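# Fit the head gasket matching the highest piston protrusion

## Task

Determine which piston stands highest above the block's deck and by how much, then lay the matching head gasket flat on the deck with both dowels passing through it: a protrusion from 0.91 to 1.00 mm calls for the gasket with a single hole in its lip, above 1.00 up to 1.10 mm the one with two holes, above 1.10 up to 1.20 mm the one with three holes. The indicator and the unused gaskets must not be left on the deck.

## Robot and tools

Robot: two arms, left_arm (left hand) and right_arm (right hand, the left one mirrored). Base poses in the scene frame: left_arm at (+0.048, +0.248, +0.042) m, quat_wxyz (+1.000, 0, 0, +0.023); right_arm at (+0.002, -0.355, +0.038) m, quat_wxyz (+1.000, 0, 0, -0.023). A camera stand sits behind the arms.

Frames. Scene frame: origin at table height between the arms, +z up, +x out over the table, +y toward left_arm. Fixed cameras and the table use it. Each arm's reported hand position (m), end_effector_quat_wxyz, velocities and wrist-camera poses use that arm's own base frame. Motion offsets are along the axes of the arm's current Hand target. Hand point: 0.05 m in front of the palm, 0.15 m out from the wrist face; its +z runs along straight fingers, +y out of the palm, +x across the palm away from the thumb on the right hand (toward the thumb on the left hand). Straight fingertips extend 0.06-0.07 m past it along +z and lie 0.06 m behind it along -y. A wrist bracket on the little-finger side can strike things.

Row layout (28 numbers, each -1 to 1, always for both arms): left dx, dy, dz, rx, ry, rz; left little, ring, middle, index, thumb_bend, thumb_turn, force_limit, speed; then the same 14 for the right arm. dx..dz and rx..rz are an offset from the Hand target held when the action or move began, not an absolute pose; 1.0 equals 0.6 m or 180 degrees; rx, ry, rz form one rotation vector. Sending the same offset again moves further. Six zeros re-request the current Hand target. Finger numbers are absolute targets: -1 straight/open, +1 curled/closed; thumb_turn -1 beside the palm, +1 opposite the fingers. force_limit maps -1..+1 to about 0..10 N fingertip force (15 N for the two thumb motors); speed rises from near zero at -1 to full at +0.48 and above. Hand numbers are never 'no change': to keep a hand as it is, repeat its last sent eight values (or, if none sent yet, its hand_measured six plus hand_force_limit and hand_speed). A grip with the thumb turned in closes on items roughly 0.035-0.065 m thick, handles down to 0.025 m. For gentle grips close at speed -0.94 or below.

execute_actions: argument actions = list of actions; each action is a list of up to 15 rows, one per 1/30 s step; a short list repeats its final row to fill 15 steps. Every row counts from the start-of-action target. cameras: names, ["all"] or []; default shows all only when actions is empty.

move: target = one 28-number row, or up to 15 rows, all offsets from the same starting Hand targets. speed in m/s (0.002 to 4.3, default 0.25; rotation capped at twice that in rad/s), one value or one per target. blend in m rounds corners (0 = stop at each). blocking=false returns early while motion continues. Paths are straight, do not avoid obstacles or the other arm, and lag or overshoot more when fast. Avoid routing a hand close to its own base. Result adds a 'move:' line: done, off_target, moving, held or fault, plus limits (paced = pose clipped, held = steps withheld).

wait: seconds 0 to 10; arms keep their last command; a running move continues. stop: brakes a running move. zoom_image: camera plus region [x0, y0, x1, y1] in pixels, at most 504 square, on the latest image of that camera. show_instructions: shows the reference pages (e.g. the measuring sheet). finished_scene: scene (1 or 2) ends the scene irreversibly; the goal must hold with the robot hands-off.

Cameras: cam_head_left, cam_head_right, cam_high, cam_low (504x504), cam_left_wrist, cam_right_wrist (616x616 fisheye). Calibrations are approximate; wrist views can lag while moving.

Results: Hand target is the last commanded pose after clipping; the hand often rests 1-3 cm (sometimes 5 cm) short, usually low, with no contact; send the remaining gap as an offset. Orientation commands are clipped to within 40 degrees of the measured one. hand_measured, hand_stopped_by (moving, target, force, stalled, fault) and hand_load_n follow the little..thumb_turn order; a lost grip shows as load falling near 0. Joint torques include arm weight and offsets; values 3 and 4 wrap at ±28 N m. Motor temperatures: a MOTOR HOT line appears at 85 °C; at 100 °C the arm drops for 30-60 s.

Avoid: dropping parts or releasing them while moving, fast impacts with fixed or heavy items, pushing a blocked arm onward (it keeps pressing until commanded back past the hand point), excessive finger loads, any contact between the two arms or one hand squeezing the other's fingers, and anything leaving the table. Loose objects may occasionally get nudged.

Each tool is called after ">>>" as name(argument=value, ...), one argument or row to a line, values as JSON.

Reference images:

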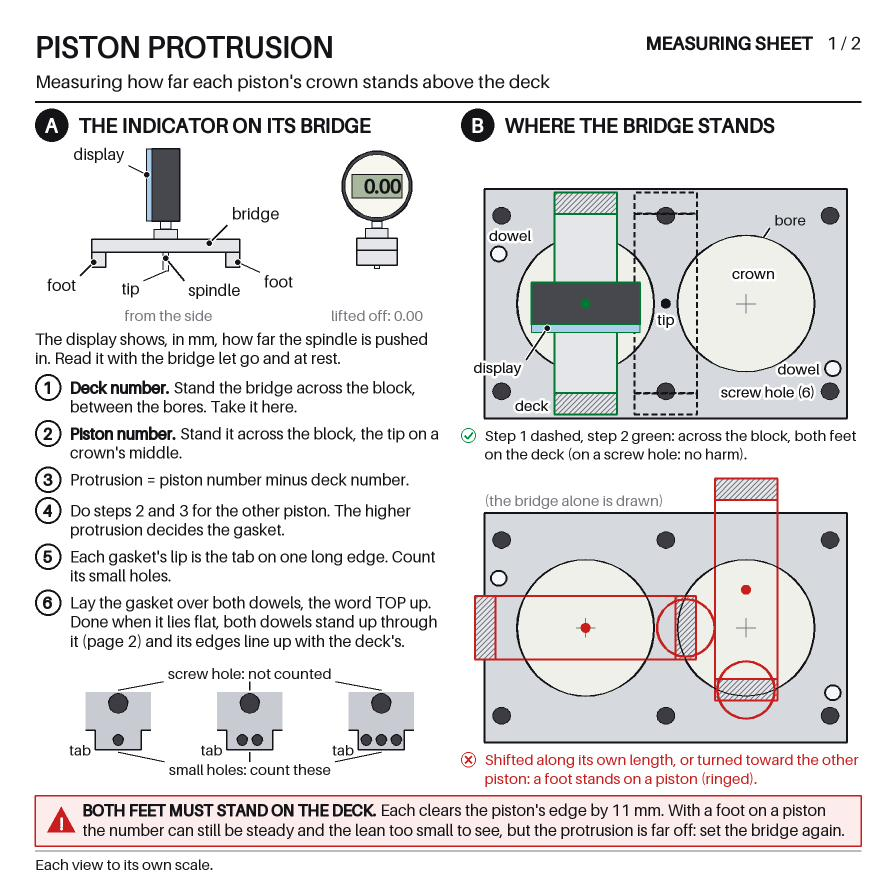

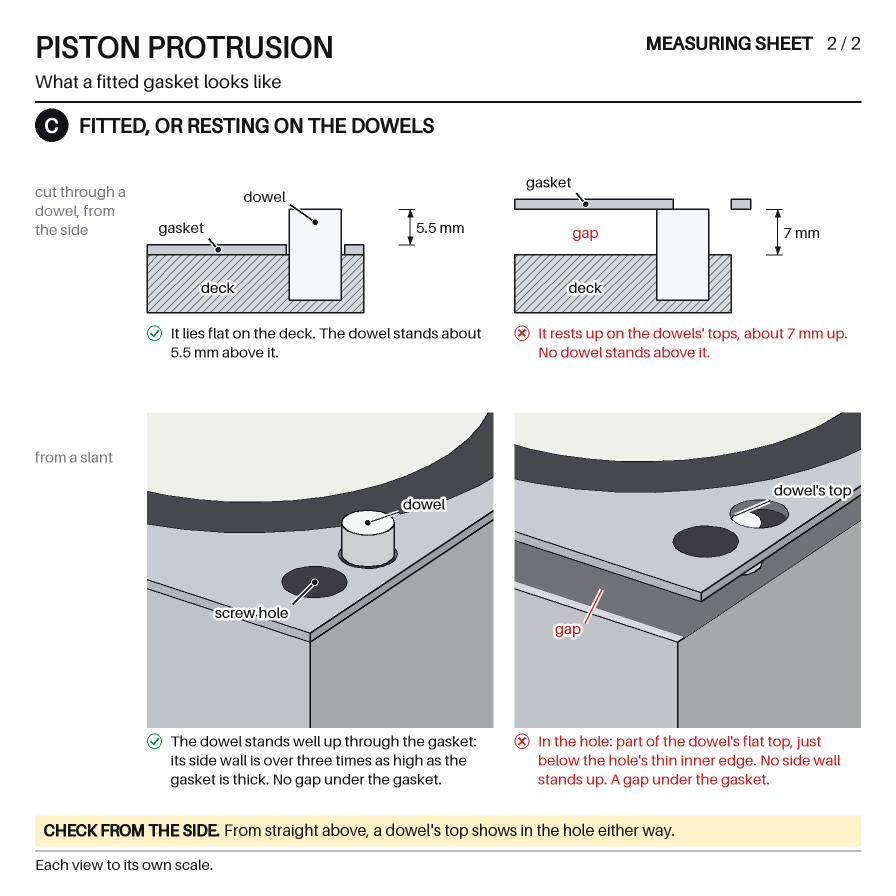

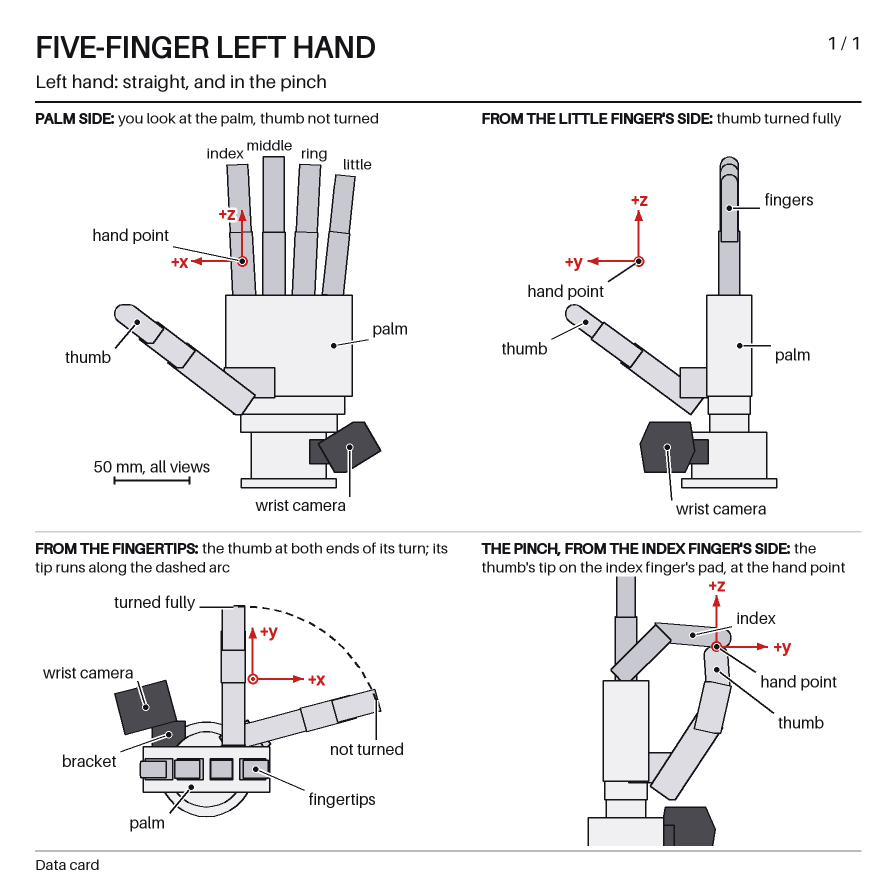

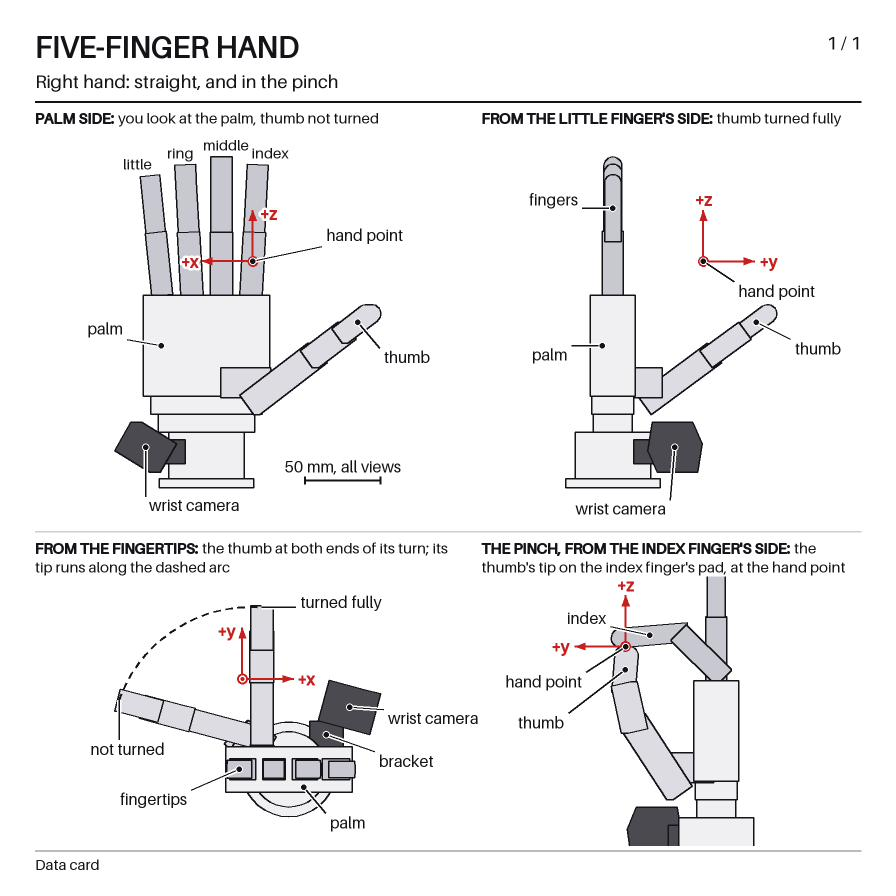

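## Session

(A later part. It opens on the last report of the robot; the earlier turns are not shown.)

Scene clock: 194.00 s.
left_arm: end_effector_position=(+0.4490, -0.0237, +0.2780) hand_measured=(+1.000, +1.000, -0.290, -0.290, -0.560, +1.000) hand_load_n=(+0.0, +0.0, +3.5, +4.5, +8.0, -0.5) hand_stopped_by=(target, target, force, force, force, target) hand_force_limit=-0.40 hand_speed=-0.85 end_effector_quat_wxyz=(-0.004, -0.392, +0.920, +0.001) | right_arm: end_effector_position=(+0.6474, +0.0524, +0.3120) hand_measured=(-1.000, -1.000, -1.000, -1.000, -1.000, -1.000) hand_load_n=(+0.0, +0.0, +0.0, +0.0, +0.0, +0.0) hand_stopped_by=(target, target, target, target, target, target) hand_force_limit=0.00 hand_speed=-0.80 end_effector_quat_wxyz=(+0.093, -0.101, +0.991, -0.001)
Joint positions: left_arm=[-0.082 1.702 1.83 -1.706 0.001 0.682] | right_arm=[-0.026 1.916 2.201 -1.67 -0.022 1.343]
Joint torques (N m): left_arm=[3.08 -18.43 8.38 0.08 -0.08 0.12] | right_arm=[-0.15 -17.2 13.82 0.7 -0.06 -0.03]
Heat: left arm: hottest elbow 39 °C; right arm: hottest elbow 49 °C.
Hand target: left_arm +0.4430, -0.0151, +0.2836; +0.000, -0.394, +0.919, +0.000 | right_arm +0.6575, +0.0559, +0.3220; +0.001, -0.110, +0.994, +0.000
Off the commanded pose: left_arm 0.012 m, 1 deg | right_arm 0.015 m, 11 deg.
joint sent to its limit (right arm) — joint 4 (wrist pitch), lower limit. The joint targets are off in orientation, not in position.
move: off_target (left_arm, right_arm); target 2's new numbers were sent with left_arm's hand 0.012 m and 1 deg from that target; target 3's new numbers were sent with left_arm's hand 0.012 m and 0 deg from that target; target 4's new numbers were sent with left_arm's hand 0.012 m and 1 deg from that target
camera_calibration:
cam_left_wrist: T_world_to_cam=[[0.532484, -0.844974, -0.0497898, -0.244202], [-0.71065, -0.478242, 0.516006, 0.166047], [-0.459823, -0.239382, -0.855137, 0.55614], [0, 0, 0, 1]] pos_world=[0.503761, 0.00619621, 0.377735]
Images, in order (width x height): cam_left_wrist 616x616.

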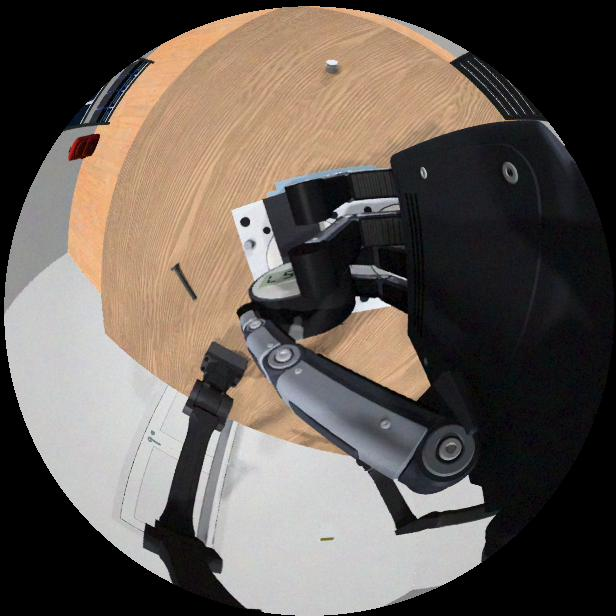

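>>> move(
  target=[
    [0.0,0.0,-0.2267,0,0,0,1,1,-0.2,-0.2,0.3,1,-0.4,-0.85, 0,0,0,0,0,0,-1,-1,-1,-1,-1,-1,0,-0.8],
    [-0.2328,0.3597,-0.0773,0,0,0,1,1,-0.2,-0.2,0.3,1,-0.4,-0.85, 0,0,0,0,0,0,-1,-1,-1,-1,-1,-1,0,-0.8],
    [-0.2328,0.3597,0.2227,0,0,0,1,1,-0.2,-0.2,0.3,1,-0.4,-0.85, 0,0,0,0,0,0,-1,-1,-1,-1,-1,-1,0,-0.8],
  ],
  speed=0.2,
  blend=[0.05,0.03,0],
  cameras=["cam_left_wrist","cam_head_left","cam_high","cam_low"],
)

Scene clock: 198.13 s.
left_arm: end_effector_position=(+0.3831, +0.2298, +0.1512) hand_measured=(+1.000, +1.000, -0.290, -0.290, -0.560, +1.000) hand_load_n=(+0.0, +0.0, +4.0, +4.5, +7.5, -0.5) hand_stopped_by=(target, target, force, force, force, target) hand_force_limit=-0.40 hand_speed=-0.85 end_effector_quat_wxyz=(-0.001, -0.396, +0.918, -0.002) | right_arm: end_effector_position=(+0.6474, +0.0524, +0.3120) hand_measured=(-1.000, -1.000, -1.000, -1.000, -1.000, -1.000) hand_load_n=(+0.0, +0.0, +0.0, +0.0, +0.0, +0.0) hand_stopped_by=(target, target, target, target, target, target) hand_force_limit=0.00 hand_speed=-0.80 end_effector_quat_wxyz=(+0.093, -0.101, +0.991, -0.001)
Joint positions: left_arm=[0.442 1.66 1.442 -1.357 0.003 1.198] | right_arm=[-0.026 1.916 2.201 -1.67 -0.022 1.343]
Joint velocities: left_arm=[-0.024 -0.015 -0.002 -0.012 -0.154 -0.007] | right_arm=[within noise]
Joint torques (N m): left_arm=[2.49 -15.15 9.39 0.39 -0.15 0.13] | right_arm=[-0.32 -17.2 13.79 0.66 -0.07 -0.03]
Heat: left arm: hottest elbow 38 °C; right arm: hottest elbow 49 °C.
Hand target: left_arm +0.3831, +0.2347, +0.1497; +0.000, -0.394, +0.919, +0.000 | right_arm +0.6575, +0.0559, +0.3220; +0.001, -0.110, +0.994, +0.000
Off the commanded pose: left_arm 0.005 m, 0 deg | right_arm 0.015 m, 11 deg.
joint sent to its limit (right arm) — joint 4 (wrist pitch), lower limit. The joint targets are off in orientation, not in position.
move: off_target (right_arm)
camera_calibration:
cam_left_wrist: T_world_to_cam=[[0.539874, -0.840635, -0.0432318, -0.00602732], [-0.710134, -0.482436, 0.512801, 0.307265], [-0.451935, -0.246147, -0.857418, 0.477097], [0, 0, 0, 1]] pos_world=[0.43707, 0.260605, 0.251246]
Images, in order (width x height): cam_head_left 504x504, cam_high 504x504, cam_low 504x504, cam_left_wrist 616x616.

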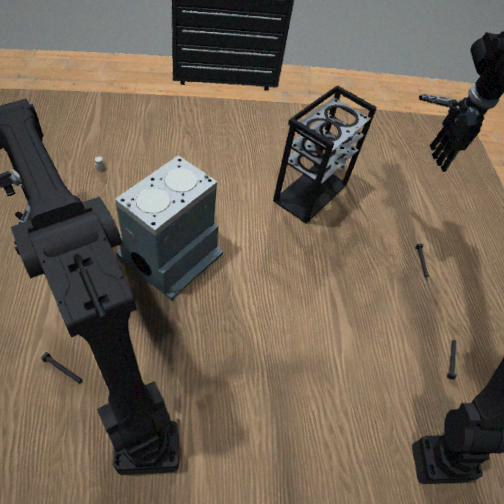

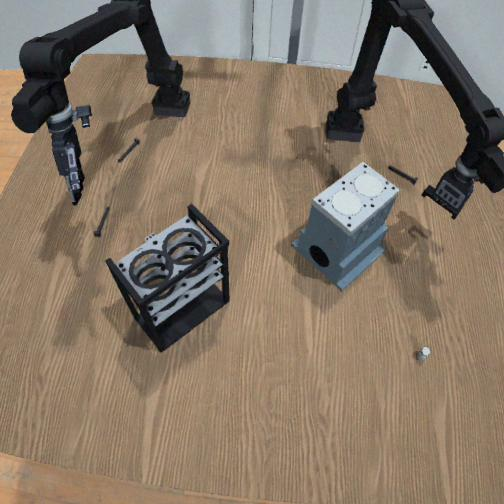

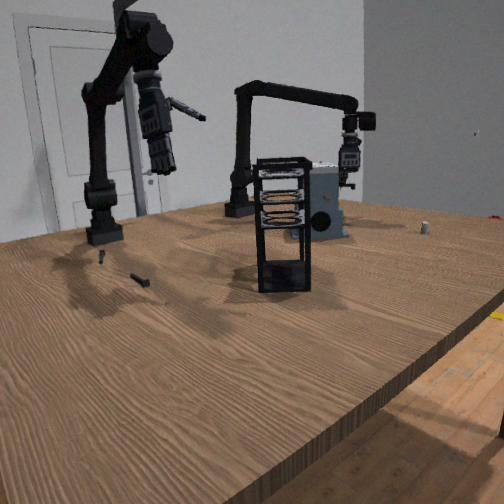

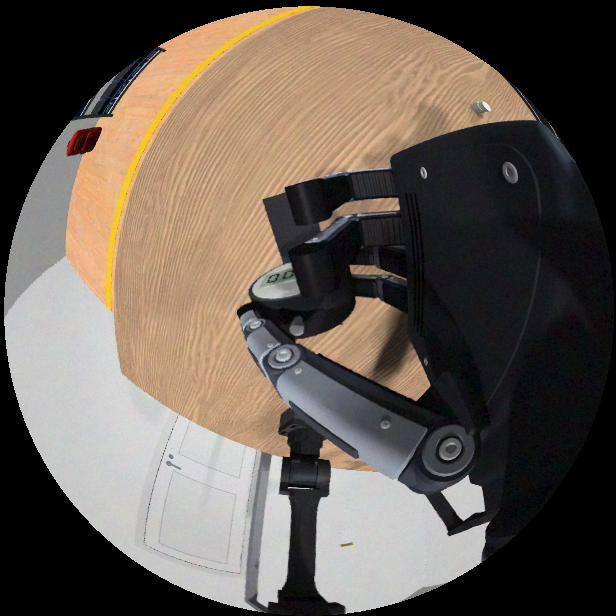

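>>> move(
  target=[
    [0.0,0.0,0.175,0,0,0,1,1,-0.2,-0.2,0.3,1,-0.4,-0.85, 0,0,0,0,0,0,-1,-1,-1,-1,-1,-1,0,-0.8],
  ],
  speed=0.1,
  cameras=["cam_left_wrist","cam_low"],
)

>>> zoom_image(
  camera="cam_low",
  region=[310, 120, 400, 230],
)

>>> zoom_image(
  camera="cam_left_wrist",
  region=[180, 140, 430, 390],
)

Scene clock: 200.10 s.
left_arm: end_effector_position=(+0.3846, +0.2306, +0.0488) hand_measured=(+1.000, +1.000, -0.290, -0.290, -0.560, +1.000) hand_load_n=(+0.0, +0.0, +4.0, +5.0, +7.5, -0.5) hand_stopped_by=(target, target, force, force, force, target) hand_force_limit=-0.40 hand_speed=-0.85 end_effector_quat_wxyz=(+0.002, -0.396, +0.918, -0.002) | right_arm: end_effector_position=(+0.6474, +0.0524, +0.3120) hand_measured=(-1.000, -1.000, -1.000, -1.000, -1.000, -1.000) hand_load_n=(+0.0, +0.0, +0.0, +0.0, +0.0, +0.0) hand_stopped_by=(target, target, target, target, target, target) hand_force_limit=0.00 hand_speed=-0.80 end_effector_quat_wxyz=(+0.093, -0.101, +0.991, -0.001)
Joint positions: left_arm=[0.442 1.749 1.277 -1.095 0.003 1.198] | right_arm=[-0.026 1.916 2.201 -1.67 -0.022 1.343]
Joint torques (N m): left_arm=[2.43 -15.03 8.36 0.39 -0.15 0.12] | right_arm=[-0.21 -17.26 13.86 0.7 -0.06 -0.02]
Heat: left arm: hottest elbow 38 °C; right arm: hottest elbow 49 °C.
Hand target: left_arm +0.3833, +0.2347, +0.0447; +0.000, -0.394, +0.919, +0.000 | right_arm +0.6575, +0.0559, +0.3220; +0.001, -0.110, +0.994, +0.000
Off the commanded pose: left_arm 0.006 m, 0 deg | right_arm 0.015 m, 11 deg.
joint sent to its limit (right arm) — joint 4 (wrist pitch), lower limit. The joint targets are off in orientation, not in position.
move: off_target (right_arm)
camera_calibration:
cam_left_wrist: T_world_to_cam=[[0.540194, -0.840473, -0.0423838, -0.010841], [-0.713242, -0.483986, 0.506994, 0.36296], [-0.446628, -0.243645, -0.860907, 0.387644], [0, 0, 0, 1]] pos_world=[0.437867, 0.261004, 0.149247]
Images, in order (width x height): cam_low 504x504, cam_left_wrist 616x616.

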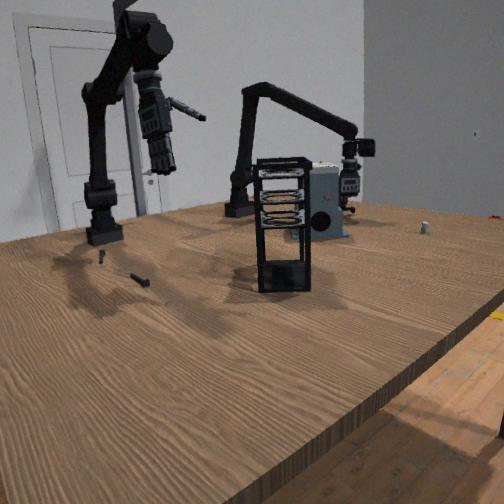

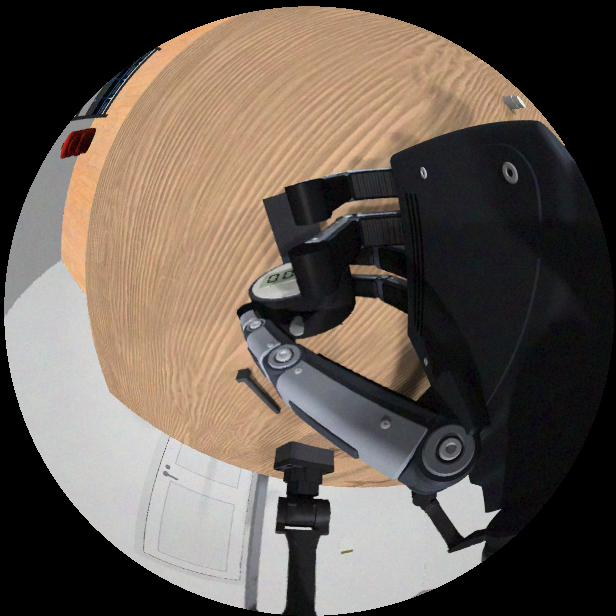

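Scaled by 4.582 from the camera's 504x504 image, which has a finer 720x720 frame.

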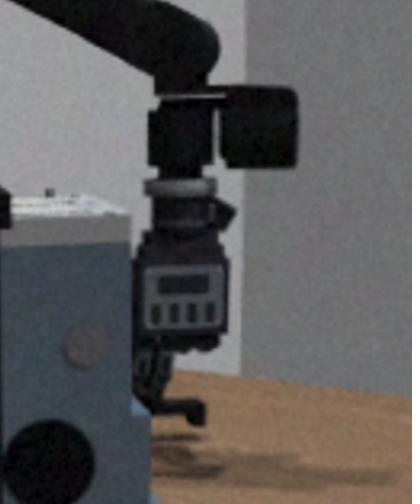

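Scaled by 2.016 from the camera's 616x616 image, which has a finer 880x880 frame.

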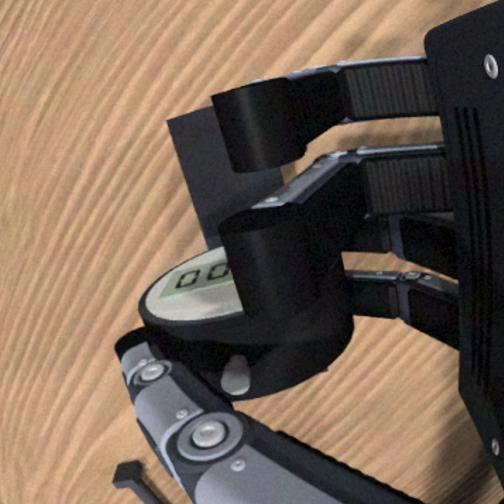

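>>> move(
  target=[
    [0.0,0.0,0.025,0,0,0,1,1,-0.2,-0.2,0.3,1,-0.4,-0.85, 0,0,0,0,0,0,-1,-1,-1,-1,-1,-1,0,-0.8],
  ],
  speed=0.06,
  cameras=["cam_left_wrist","cam_low"],
)

>>> zoom_image(
  camera="cam_left_wrist",
  region=[180, 140, 430, 390],
)

Scene clock: 201.27 s.
left_arm: end_effector_position=(+0.3861, +0.2313, +0.0373) hand_measured=(+1.000, +1.000, -0.290, -0.290, -0.560, +1.000) hand_load_n=(+0.0, +0.0, +3.5, +5.0, +7.5, -1.0) hand_stopped_by=(target, target, force, force, force, target) hand_force_limit=-0.40 hand_speed=-0.85 end_effector_quat_wxyz=(+0.005, -0.396, +0.918, -0.002) | right_arm: end_effector_position=(+0.6474, +0.0524, +0.3120) hand_measured=(-1.000, -1.000, -1.000, -1.000, -1.000, -1.000) hand_load_n=(+0.0, +0.0, +0.0, +0.0, +0.0, +0.0) hand_stopped_by=(target, target, target, target, target, target) hand_force_limit=0.00 hand_speed=-0.80 end_effector_quat_wxyz=(+0.093, -0.101, +0.991, -0.001)
Joint positions: left_arm=[0.442 1.762 1.262 -1.06 0.003 1.199] | right_arm=[-0.026 1.916 2.201 -1.67 -0.022 1.343]
Joint torques (N m): left_arm=[2.43 -14.74 8.01 0.55 -0.15 0.12] | right_arm=[-0.21 -17.32 13.83 0.76 -0.08 -0.04]
Heat: left arm: hottest elbow 38 °C; right arm: hottest elbow 49 °C.
Hand target: left_arm +0.3834, +0.2347, +0.0297; +0.000, -0.394, +0.919, +0.000 | right_arm +0.6575, +0.0559, +0.3220; +0.001, -0.110, +0.994, +0.000
Off the commanded pose: left_arm 0.009 m, 1 deg | right_arm 0.015 m, 11 deg.
joint sent to its limit (right arm) — joint 4 (wrist pitch), lower limit. The joint targets are off in orientation, not in position.
move: off_target (right_arm)
camera_calibration:
cam_left_wrist: T_world_to_cam=[[0.540094, -0.84058, -0.0415036, -0.0115109], [-0.716381, -0.485056, 0.501516, 0.371833], [-0.441696, -0.241134, -0.864152, 0.376215], [0, 0, 0, 1]] pos_world=[0.438764, 0.261402, 0.138148]
Images, in order (width x height): cam_low 504x504, cam_left_wrist 616x616.

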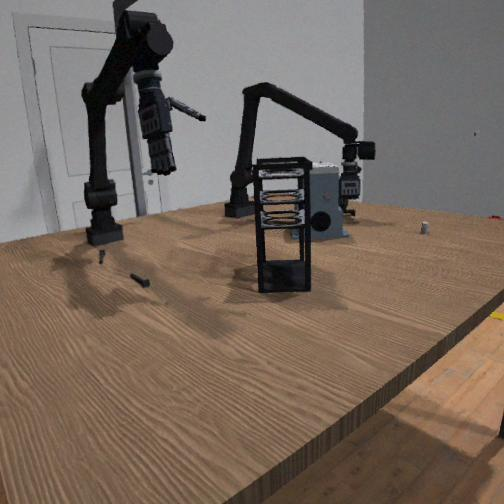

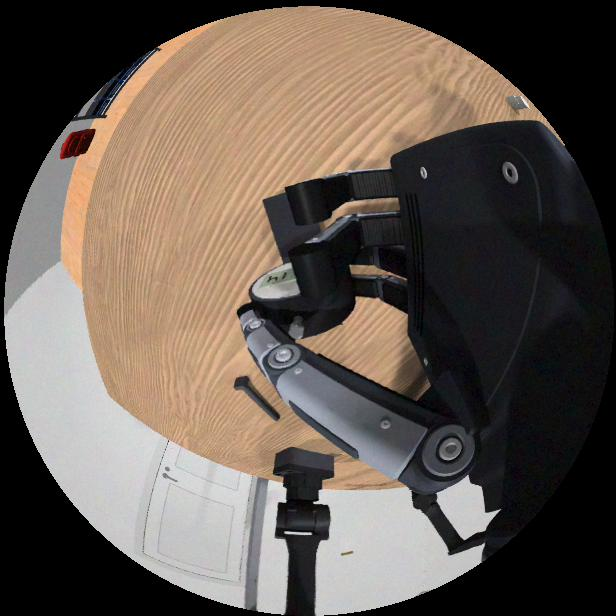

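Scaled by 2.016 from the camera's 616x616 image, which has a finer 880x880 frame.

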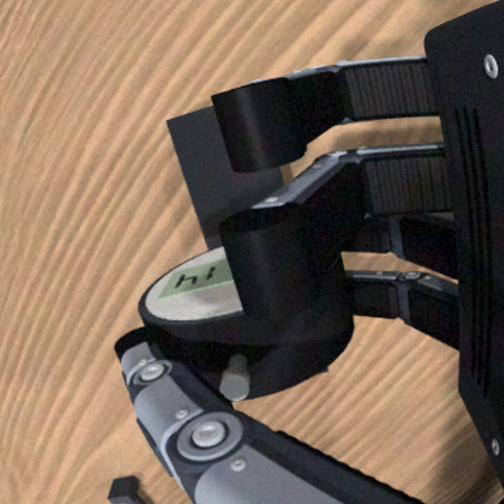

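>>> move(
  target=[
    [0.0,0.0,0.007,0,0,0,1,1,-0.2,-0.2,0.3,1,-0.4,-0.85, 0,0,0,0,0,0,-1,-1,-1,-1,-1,-1,0,-0.8],
    [0.0,0.0,0.007,0,0,0,1,1,-0.28,-0.28,-1,1,0.0,-0.6, 0,0,0,0,0,0,-1,-1,-1,-1,-1,-1,0,-0.8],
    [0.0,0.0,0.007,0,0,0,1,1,-0.3,-0.3,-1,-1,0.0,-0.3, 0,0,0,0,0,0,-1,-1,-1,-1,-1,-1,0,-0.8],
    [-0.007,-0.1,0.0,0,0,0,1,1,-0.3,-0.3,-1,-1,0.0,-0.6, 0,0,0,0,0,0,-1,-1,-1,-1,-1,-1,0,-0.8],
  ],
  speed=0.06,
  cameras=["cam_left_wrist"],
)

>>> zoom_image(
  camera="cam_left_wrist",
  region=[150, 170, 430, 400],
)

Scene clock: 208.07 s.
left_arm: end_effector_position=(+0.4091, +0.1949, +0.0262) hand_measured=(+1.000, +1.000, -0.300, -0.300, -1.000, -1.000) hand_load_n=(+0.0, +0.0, +0.0, +0.0, +0.0, +0.0) hand_stopped_by=(target, target, target, target, target, target) hand_force_limit=0.00 hand_speed=-0.60 end_effector_quat_wxyz=(-0.008, -0.393, +0.919, -0.001) | right_arm: end_effector_position=(+0.6474, +0.0524, +0.3120) hand_measured=(-1.000, -1.000, -1.000, -1.000, -1.000, -1.000) hand_load_n=(+0.0, +0.0, +0.0, +0.0, +0.0, +0.0) hand_stopped_by=(target, target, target, target, target, target) hand_force_limit=0.00 hand_speed=-0.80 end_effector_quat_wxyz=(+0.093, -0.101, +0.991, -0.001)
Joint positions: left_arm=[0.356 1.811 1.294 -1.071 0.002 1.119] | right_arm=[-0.026 1.916 2.201 -1.67 -0.022 1.343]
Joint torques (N m): left_arm=[1.03 -14.15 12.64 -0.29 -0.06 -0.12] | right_arm=[-0.32 -17.26 13.82 0.62 -0.07 -0.02]
Heat: left arm: hottest elbow 38 °C; right arm: hottest elbow 49 °C.
Hand target: left_arm +0.4296, +0.1963, +0.0297; +0.000, -0.394, +0.919, +0.000 | right_arm +0.6575, +0.0559, +0.3220; +0.001, -0.110, +0.994, +0.000
Off the commanded pose: left_arm 0.021 m, 1 deg | right_arm 0.015 m, 11 deg.
joint sent to its limit (right arm) — joint 4 (wrist pitch), lower limit. The joint targets are off in orientation, not in position.
move: off_target (left_arm, right_arm); target 2's new numbers were sent with left_arm's hand 0.013 m and 1 deg from that target; target 3's new numbers were sent with left_arm's hand 0.012 m and 1 deg from that target; target 4's new numbers were sent with left_arm's hand 0.021 m and 1 deg from that target
camera_calibration:
cam_left_wrist: T_world_to_cam=[[0.533771, -0.844276, -0.0478134, -0.0515102], [-0.706104, -0.4761, 0.524161, 0.369744], [-0.465301, -0.246021, -0.850276, 0.378238], [0, 0, 0, 1]] pos_world=[0.464567, 0.225601, 0.125339]
Images, in order (width x height): cam_left_wrist 616x616.

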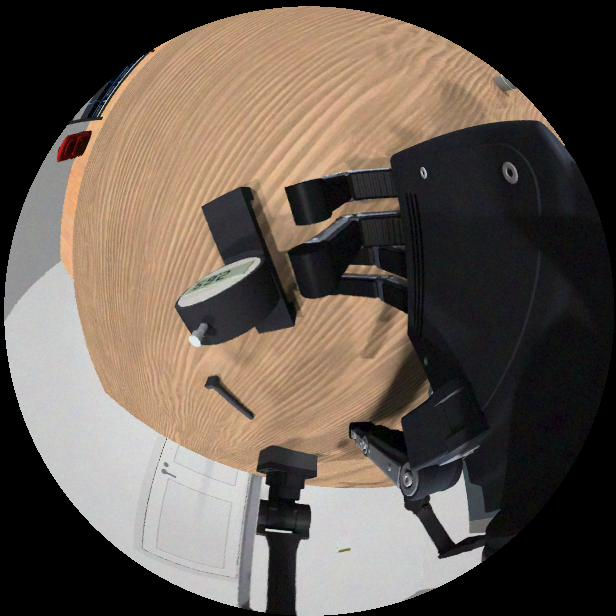

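Scaled by 1.800 from the camera's 616x616 image, which has a finer 880x880 frame.

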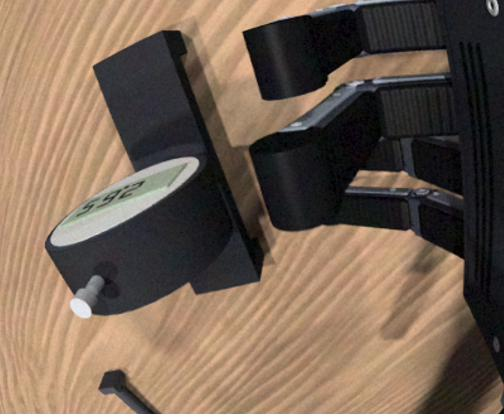

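>>> move(
  target=[
    [0,0,-0.35,0,0,0,-1,-1,-1,-1,-1,-1,0.0,-0.3, 0,0,0,0,0,0,-1,-1,-1,-1,-1,-1,0,-0.8],
  ],
  speed=0.25,
  cameras=["cam_right_wrist","cam_head_right","cam_head_left"],
)

>>> zoom_image(
  camera="cam_right_wrist",
  region=[290, 220, 480, 410],
)

>>> zoom_image(
  camera="cam_head_left",
  region=[270, 80, 390, 200],
)

Scene clock: 209.97 s.
left_arm: end_effector_position=(+0.4127, +0.1962, +0.2210) hand_measured=(-1.000, -1.000, -1.000, -1.000, -1.000, -1.000) hand_load_n=(+0.0, +0.0, +0.0, +0.0, +0.0, +0.0) hand_stopped_by=(target, target, target, target, target, target) hand_force_limit=0.00 hand_speed=-0.30 end_effector_quat_wxyz=(-0.024, -0.393, +0.919, +0.000) | right_arm: end_effector_position=(+0.6474, +0.0524, +0.3120) hand_measured=(-1.000, -1.000, -1.000, -1.000, -1.000, -1.000) hand_load_n=(+0.0, +0.0, +0.0, +0.0, +0.0, +0.0) hand_stopped_by=(target, target, target, target, target, target) hand_force_limit=0.00 hand_speed=-0.80 end_effector_quat_wxyz=(+0.093, -0.101, +0.991, -0.001)
Joint positions: left_arm=[0.356 1.706 1.679 -1.592 0.002 1.119] | right_arm=[-0.026 1.916 2.201 -1.67 -0.022 1.343]
Joint torques (N m): left_arm=[1.08 -15.97 14.53 -0.32 -0.04 -0.11] | right_arm=[-0.26 -17.2 13.86 0.66 -0.1 -0.03]
Heat: left arm: hottest elbow 38 °C; right arm: hottest elbow 49 °C.
Hand target: left_arm +0.4294, +0.1964, +0.2397; +0.000, -0.394, +0.919, +0.000 | right_arm +0.6575, +0.0559, +0.3220; +0.001, -0.110, +0.994, +0.000
Off the commanded pose: left_arm 0.025 m, 3 deg | right_arm 0.015 m, 11 deg.
joint sent to its limit (right arm) — joint 4 (wrist pitch), lower limit. The joint targets are off in orientation, not in position.
move: off_target (left_arm, right_arm)
camera_calibration:
cam_right_wrist: T_world_to_cam=[[-0.418912, 0.906285, -0.0562114, 0.243711], [0.645546, 0.340782, 0.683475, -0.655123], [0.638579, 0.250029, -0.727806, -0.0867097], [0, 0, 0, 1]] pos_world=[0.580376, 0.0240627, 0.398352]
Images, in order (width x height): cam_head_left 504x504, cam_head_right 504x504, cam_right_wrist 616x616.

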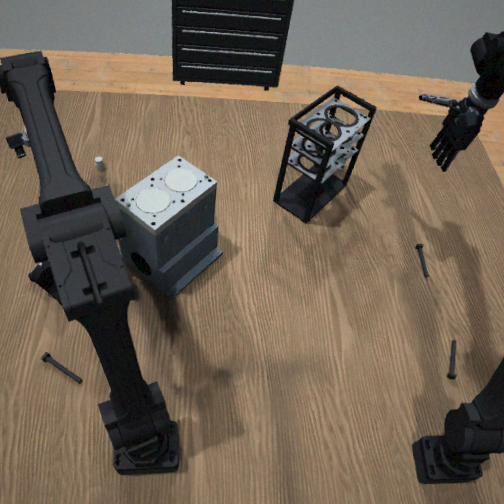

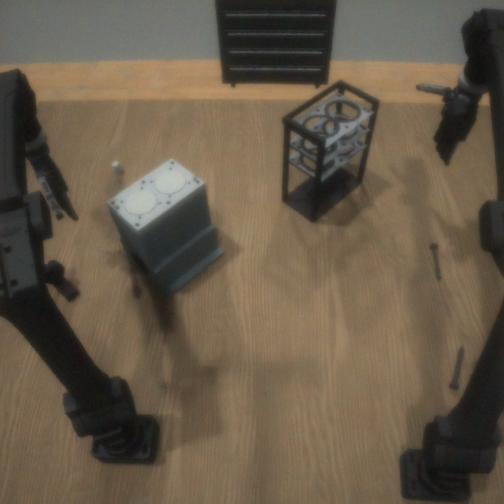

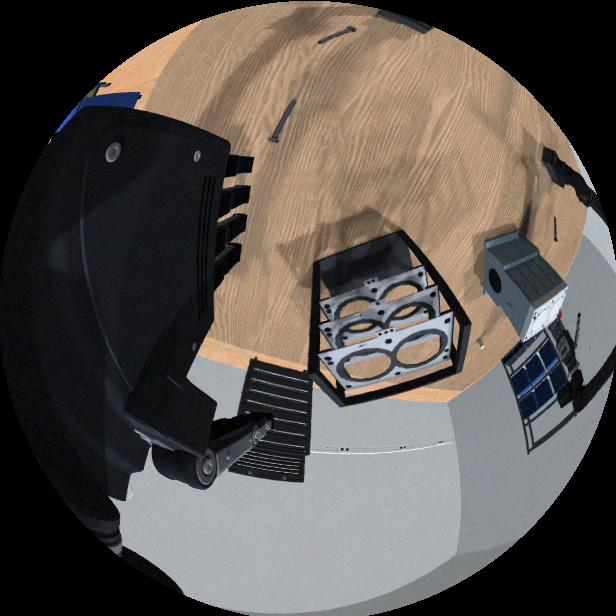

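Scaled by 2.653 from the camera's 616x616 image, which has a finer 880x880 frame.

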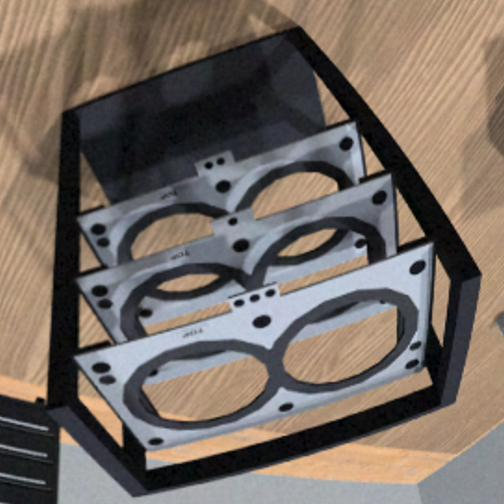

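Scaled by 4.200 from the camera's 504x504 image, which has a finer 720x720 frame.

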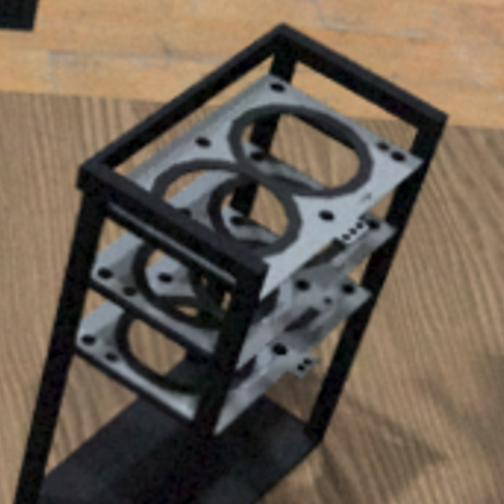

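>>> zoom_image(
  camera="cam_right_wrist",
  region=[305, 225, 395, 400],
)

>>> zoom_image(
  camera="cam_right_wrist",
  region=[390, 225, 480, 400],
)

Scaled by 2.880 from the camera's 616x616 image, which has a finer 880x880 frame.

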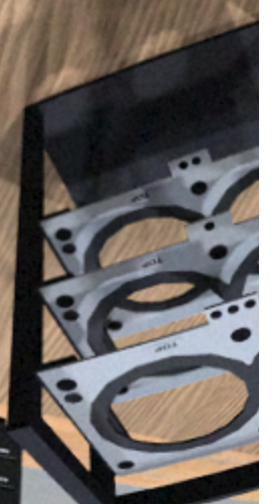

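Scaled by 2.880 from the camera's 616x616 image, which has a finer 880x880 frame.

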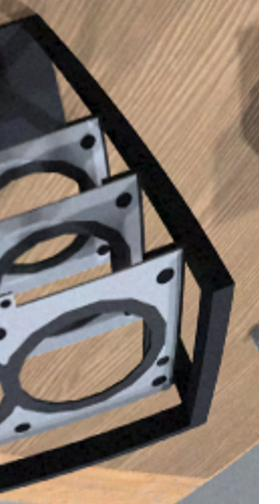

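>>> move(
  target=[
    [0.0185,0.004,-0.2172,0,0,0,-1,-1,-1,-1,-1,-1,0.0,-0.3, 0.7415,-0.2027,0.033,0,0,0,-1,-1,-1,-1,-1,-1,0,-0.8],
    [0.3467,-0.4005,-0.2172,0.04,-0.045,0.235,-1,-1,-1,-1,-1,-1,0.0,-0.3, 0.7415,-0.2027,0.033,0,0,0,-1,-1,-1,-1,-1,-1,0,-0.8],
  ],
  speed=0.25,
  blend=[0.04,0],
  cameras=["cam_head_right","cam_left_wrist"],
)

Scene clock: 221.13 s.
left_arm: end_effector_position=(+0.4474, -0.1147, +0.3571) hand_measured=(-1.000, -1.000, -1.000, -1.000, -1.000, -1.000) hand_load_n=(+0.0, +0.0, +0.0, +0.0, +0.0, +0.0) hand_stopped_by=(target, target, target, target, target, target) hand_force_limit=0.00 hand_speed=-0.30 end_effector_quat_wxyz=(+0.092, -0.042, +0.994, -0.030) | right_arm: end_effector_position=(+0.2562, -0.1612, +0.2968) hand_measured=(-1.000, -1.000, -1.000, -1.000, -1.000, -1.000) hand_load_n=(+0.0, +0.0, +0.0, +0.0, +0.0, +0.0) hand_stopped_by=(target, target, target, target, target, target) hand_force_limit=0.00 hand_speed=-0.80 end_effector_quat_wxyz=(+0.023, -0.112, +0.993, -0.018)
Joint positions: left_arm=[-0.347 1.594 1.92 -1.703 -0.014 1.142] | right_arm=[-0.763 1.172 1.329 -1.671 -0.012 0.583]
Joint torques (N m): left_arm=[1.61 -12.63 14.45 0.17 -0.11 0.13] | right_arm=[-1.38 -8.06 9.07 0.51 -0.02 -0.19]
Heat: left arm: hottest elbow 40 °C; right arm: hottest elbow 49 °C.
Hand target: left_arm +0.4599, -0.1198, +0.3702; +0.088, -0.035, +0.995, -0.029 | right_arm +0.2499, -0.1601, +0.3018; +0.001, -0.110, +0.994, +0.000
Off the commanded pose: left_arm 0.019 m, 1 deg | right_arm 0.008 m, 3 deg.
joint sent to its limit (left arm) — joint 4 (wrist pitch), lower limit. The joint targets still meet the commanded pose.
joint sent to its limit (right arm) — joint 4 (wrist pitch), lower limit. The joint targets are off in orientation, not in position.
move: off_target (left_arm, right_arm)
camera_calibration:
cam_left_wrist: T_world_to_cam=[[-0.152312, -0.988065, -0.0229889, -0.0358764], [-0.932212, 0.135898, 0.335428, 0.314754], [-0.328301, 0.0725202, -0.941785, 0.609127], [0, 0, 0, 1]] pos_world=[0.48793, -0.122397, 0.467265]
Images, in order (width x height): cam_head_right 504x504, cam_left_wrist 616x616.

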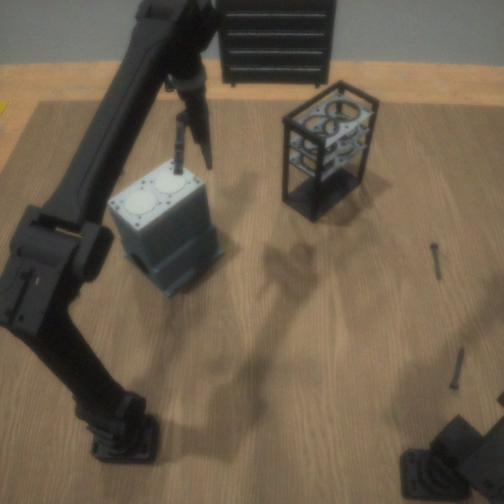

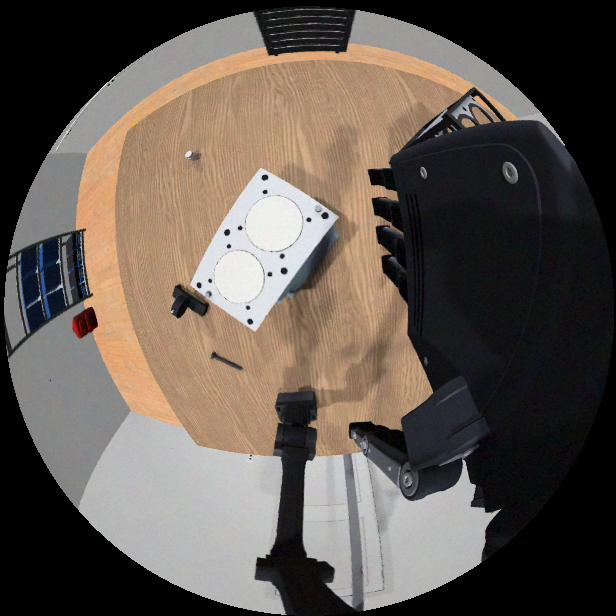

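>>> move(
  target=[
    [0.0925,-0.4885,0.0837,0.026,-0.027,0.14,-1,-1,-1,-1,-1,-1,0.0,-0.3, 0,0,0,0,0,0,-1,-1,-1,-1,-1,-1,0,-0.8],
    [-0.0107,-0.6585,0.4012,0.0426,-0.0455,0.2342,-1,-1,-1,-1,-1,-1,0.0,-0.3, 0,0,0,0,0,0,-1,-1,-1,-1,-1,-1,0,-0.8],
  ],
  speed=0.2,
  blend=[0.05,0],
  cameras=["cam_head_right","cam_low","cam_left_wrist","cam_high"],
)

Scene clock: 225.87 s.
left_arm: end_effector_position=(+0.5276, -0.5088, +0.1551) hand_measured=(-1.000, -1.000, -1.000, -1.000, -1.000, -1.000) hand_load_n=(+0.0, +0.0, +0.0, +0.0, +0.0, +0.5) hand_stopped_by=(target, target, target, target, target, target) hand_force_limit=0.00 hand_speed=-0.30 end_effector_quat_wxyz=(+0.153, +0.320, +0.934, -0.051) | right_arm: end_effector_position=(+0.2562, -0.1612, +0.2968) hand_measured=(-1.000, -1.000, -1.000, -1.000, -1.000, -1.000) hand_load_n=(+0.0, +0.0, +0.5, +0.0, -0.5, +0.0) hand_stopped_by=(target, target, target, target, target, target) hand_force_limit=0.00 hand_speed=-0.80 end_effector_quat_wxyz=(+0.023, -0.112, +0.993, -0.018)
Joint positions: left_arm=[-0.857 2.224 2.301 -1.33 -0.065 1.385] | right_arm=[-0.763 1.172 1.329 -1.671 -0.012 0.583]
Joint torques (N m): left_arm=[1.2 -22.07 15.51 0.55 0.02 0.13] | right_arm=[-1.38 -7.77 9.18 0.49 0.01 -0.2]
Heat: left arm: hottest elbow 40 °C; right arm: hottest elbow 47 °C.
Hand target: left_arm +0.5340, -0.5254, +0.1602; +0.164, +0.329, +0.928, -0.058 | right_arm +0.2499, -0.1601, +0.3018; +0.001, -0.110, +0.994, +0.000
Off the commanded pose: left_arm 0.019 m, 2 deg | right_arm 0.008 m, 3 deg.
joint sent to its limit (right arm) — joint 4 (wrist pitch), lower limit. The joint targets are off in orientation, not in position.
move: off_target (left_arm, right_arm)
camera_calibration:
cam_left_wrist: T_world_to_cam=[[-0.763301, -0.634216, -0.12305, 0.100175], [-0.64434, 0.733533, 0.216231, 0.681452], [-0.0468757, 0.244336, -0.968557, 0.417017], [0, 0, 0, 1]] pos_world=[0.535098, -0.538227, 0.26888]
Images, in order (width x height): cam_head_right 504x504, cam_high 504x504, cam_low 504x504, cam_left_wrist 616x616.

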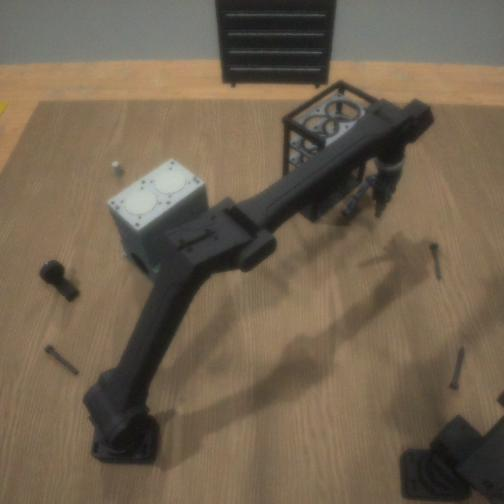

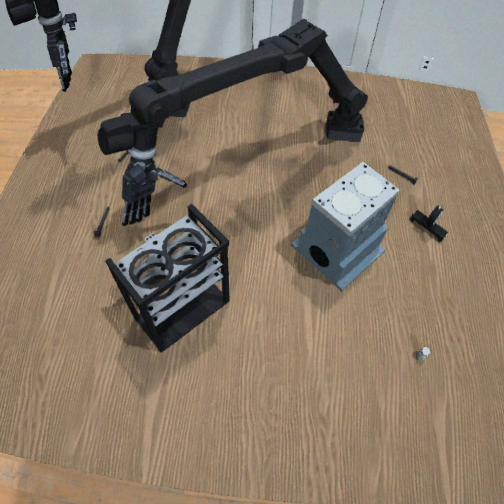

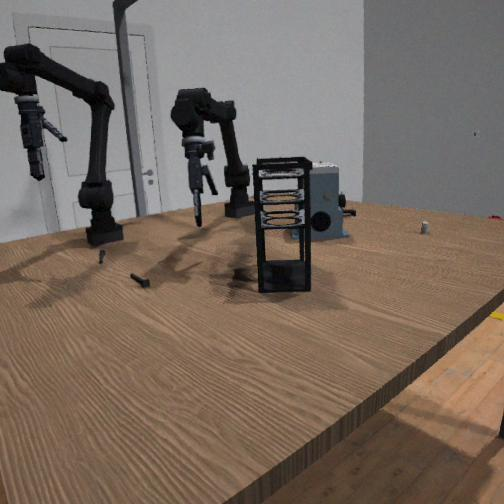

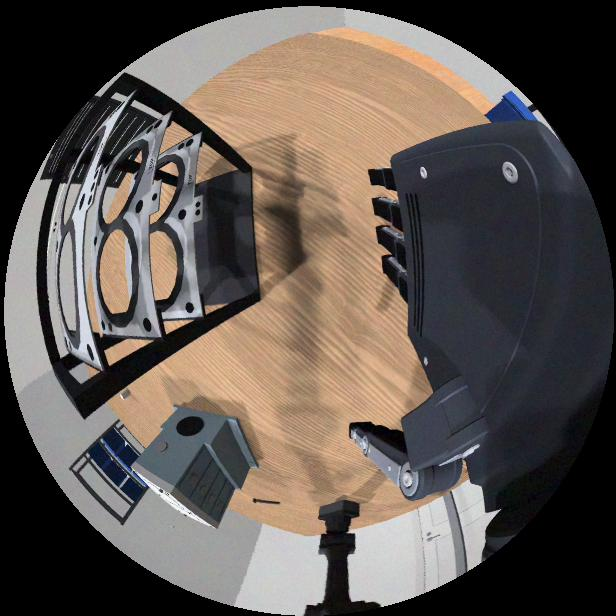

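>>> zoom_image(
  camera="cam_left_wrist",
  region=[40, 70, 270, 300],
)

>>> zoom_image(
  camera="cam_left_wrist",
  region=[40, 200, 270, 420],
)

Scaled by 2.191 from the camera's 616x616 image, which has a finer 880x880 frame.

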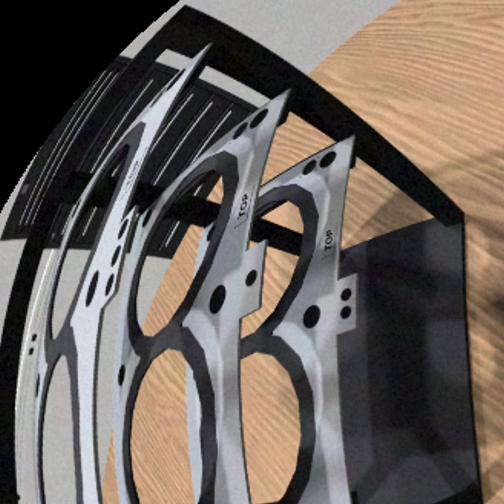

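Scaled by 2.191 from the camera's 616x616 image, which has a finer 880x880 frame.

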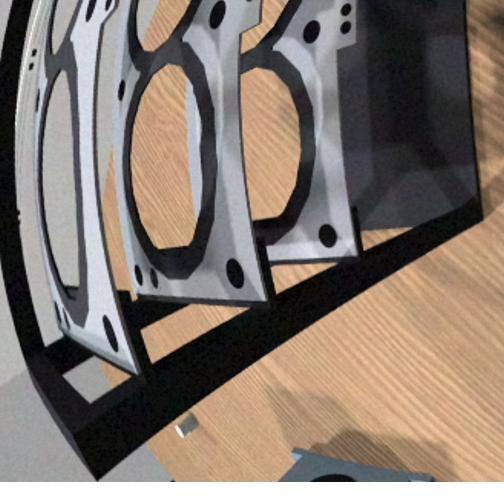

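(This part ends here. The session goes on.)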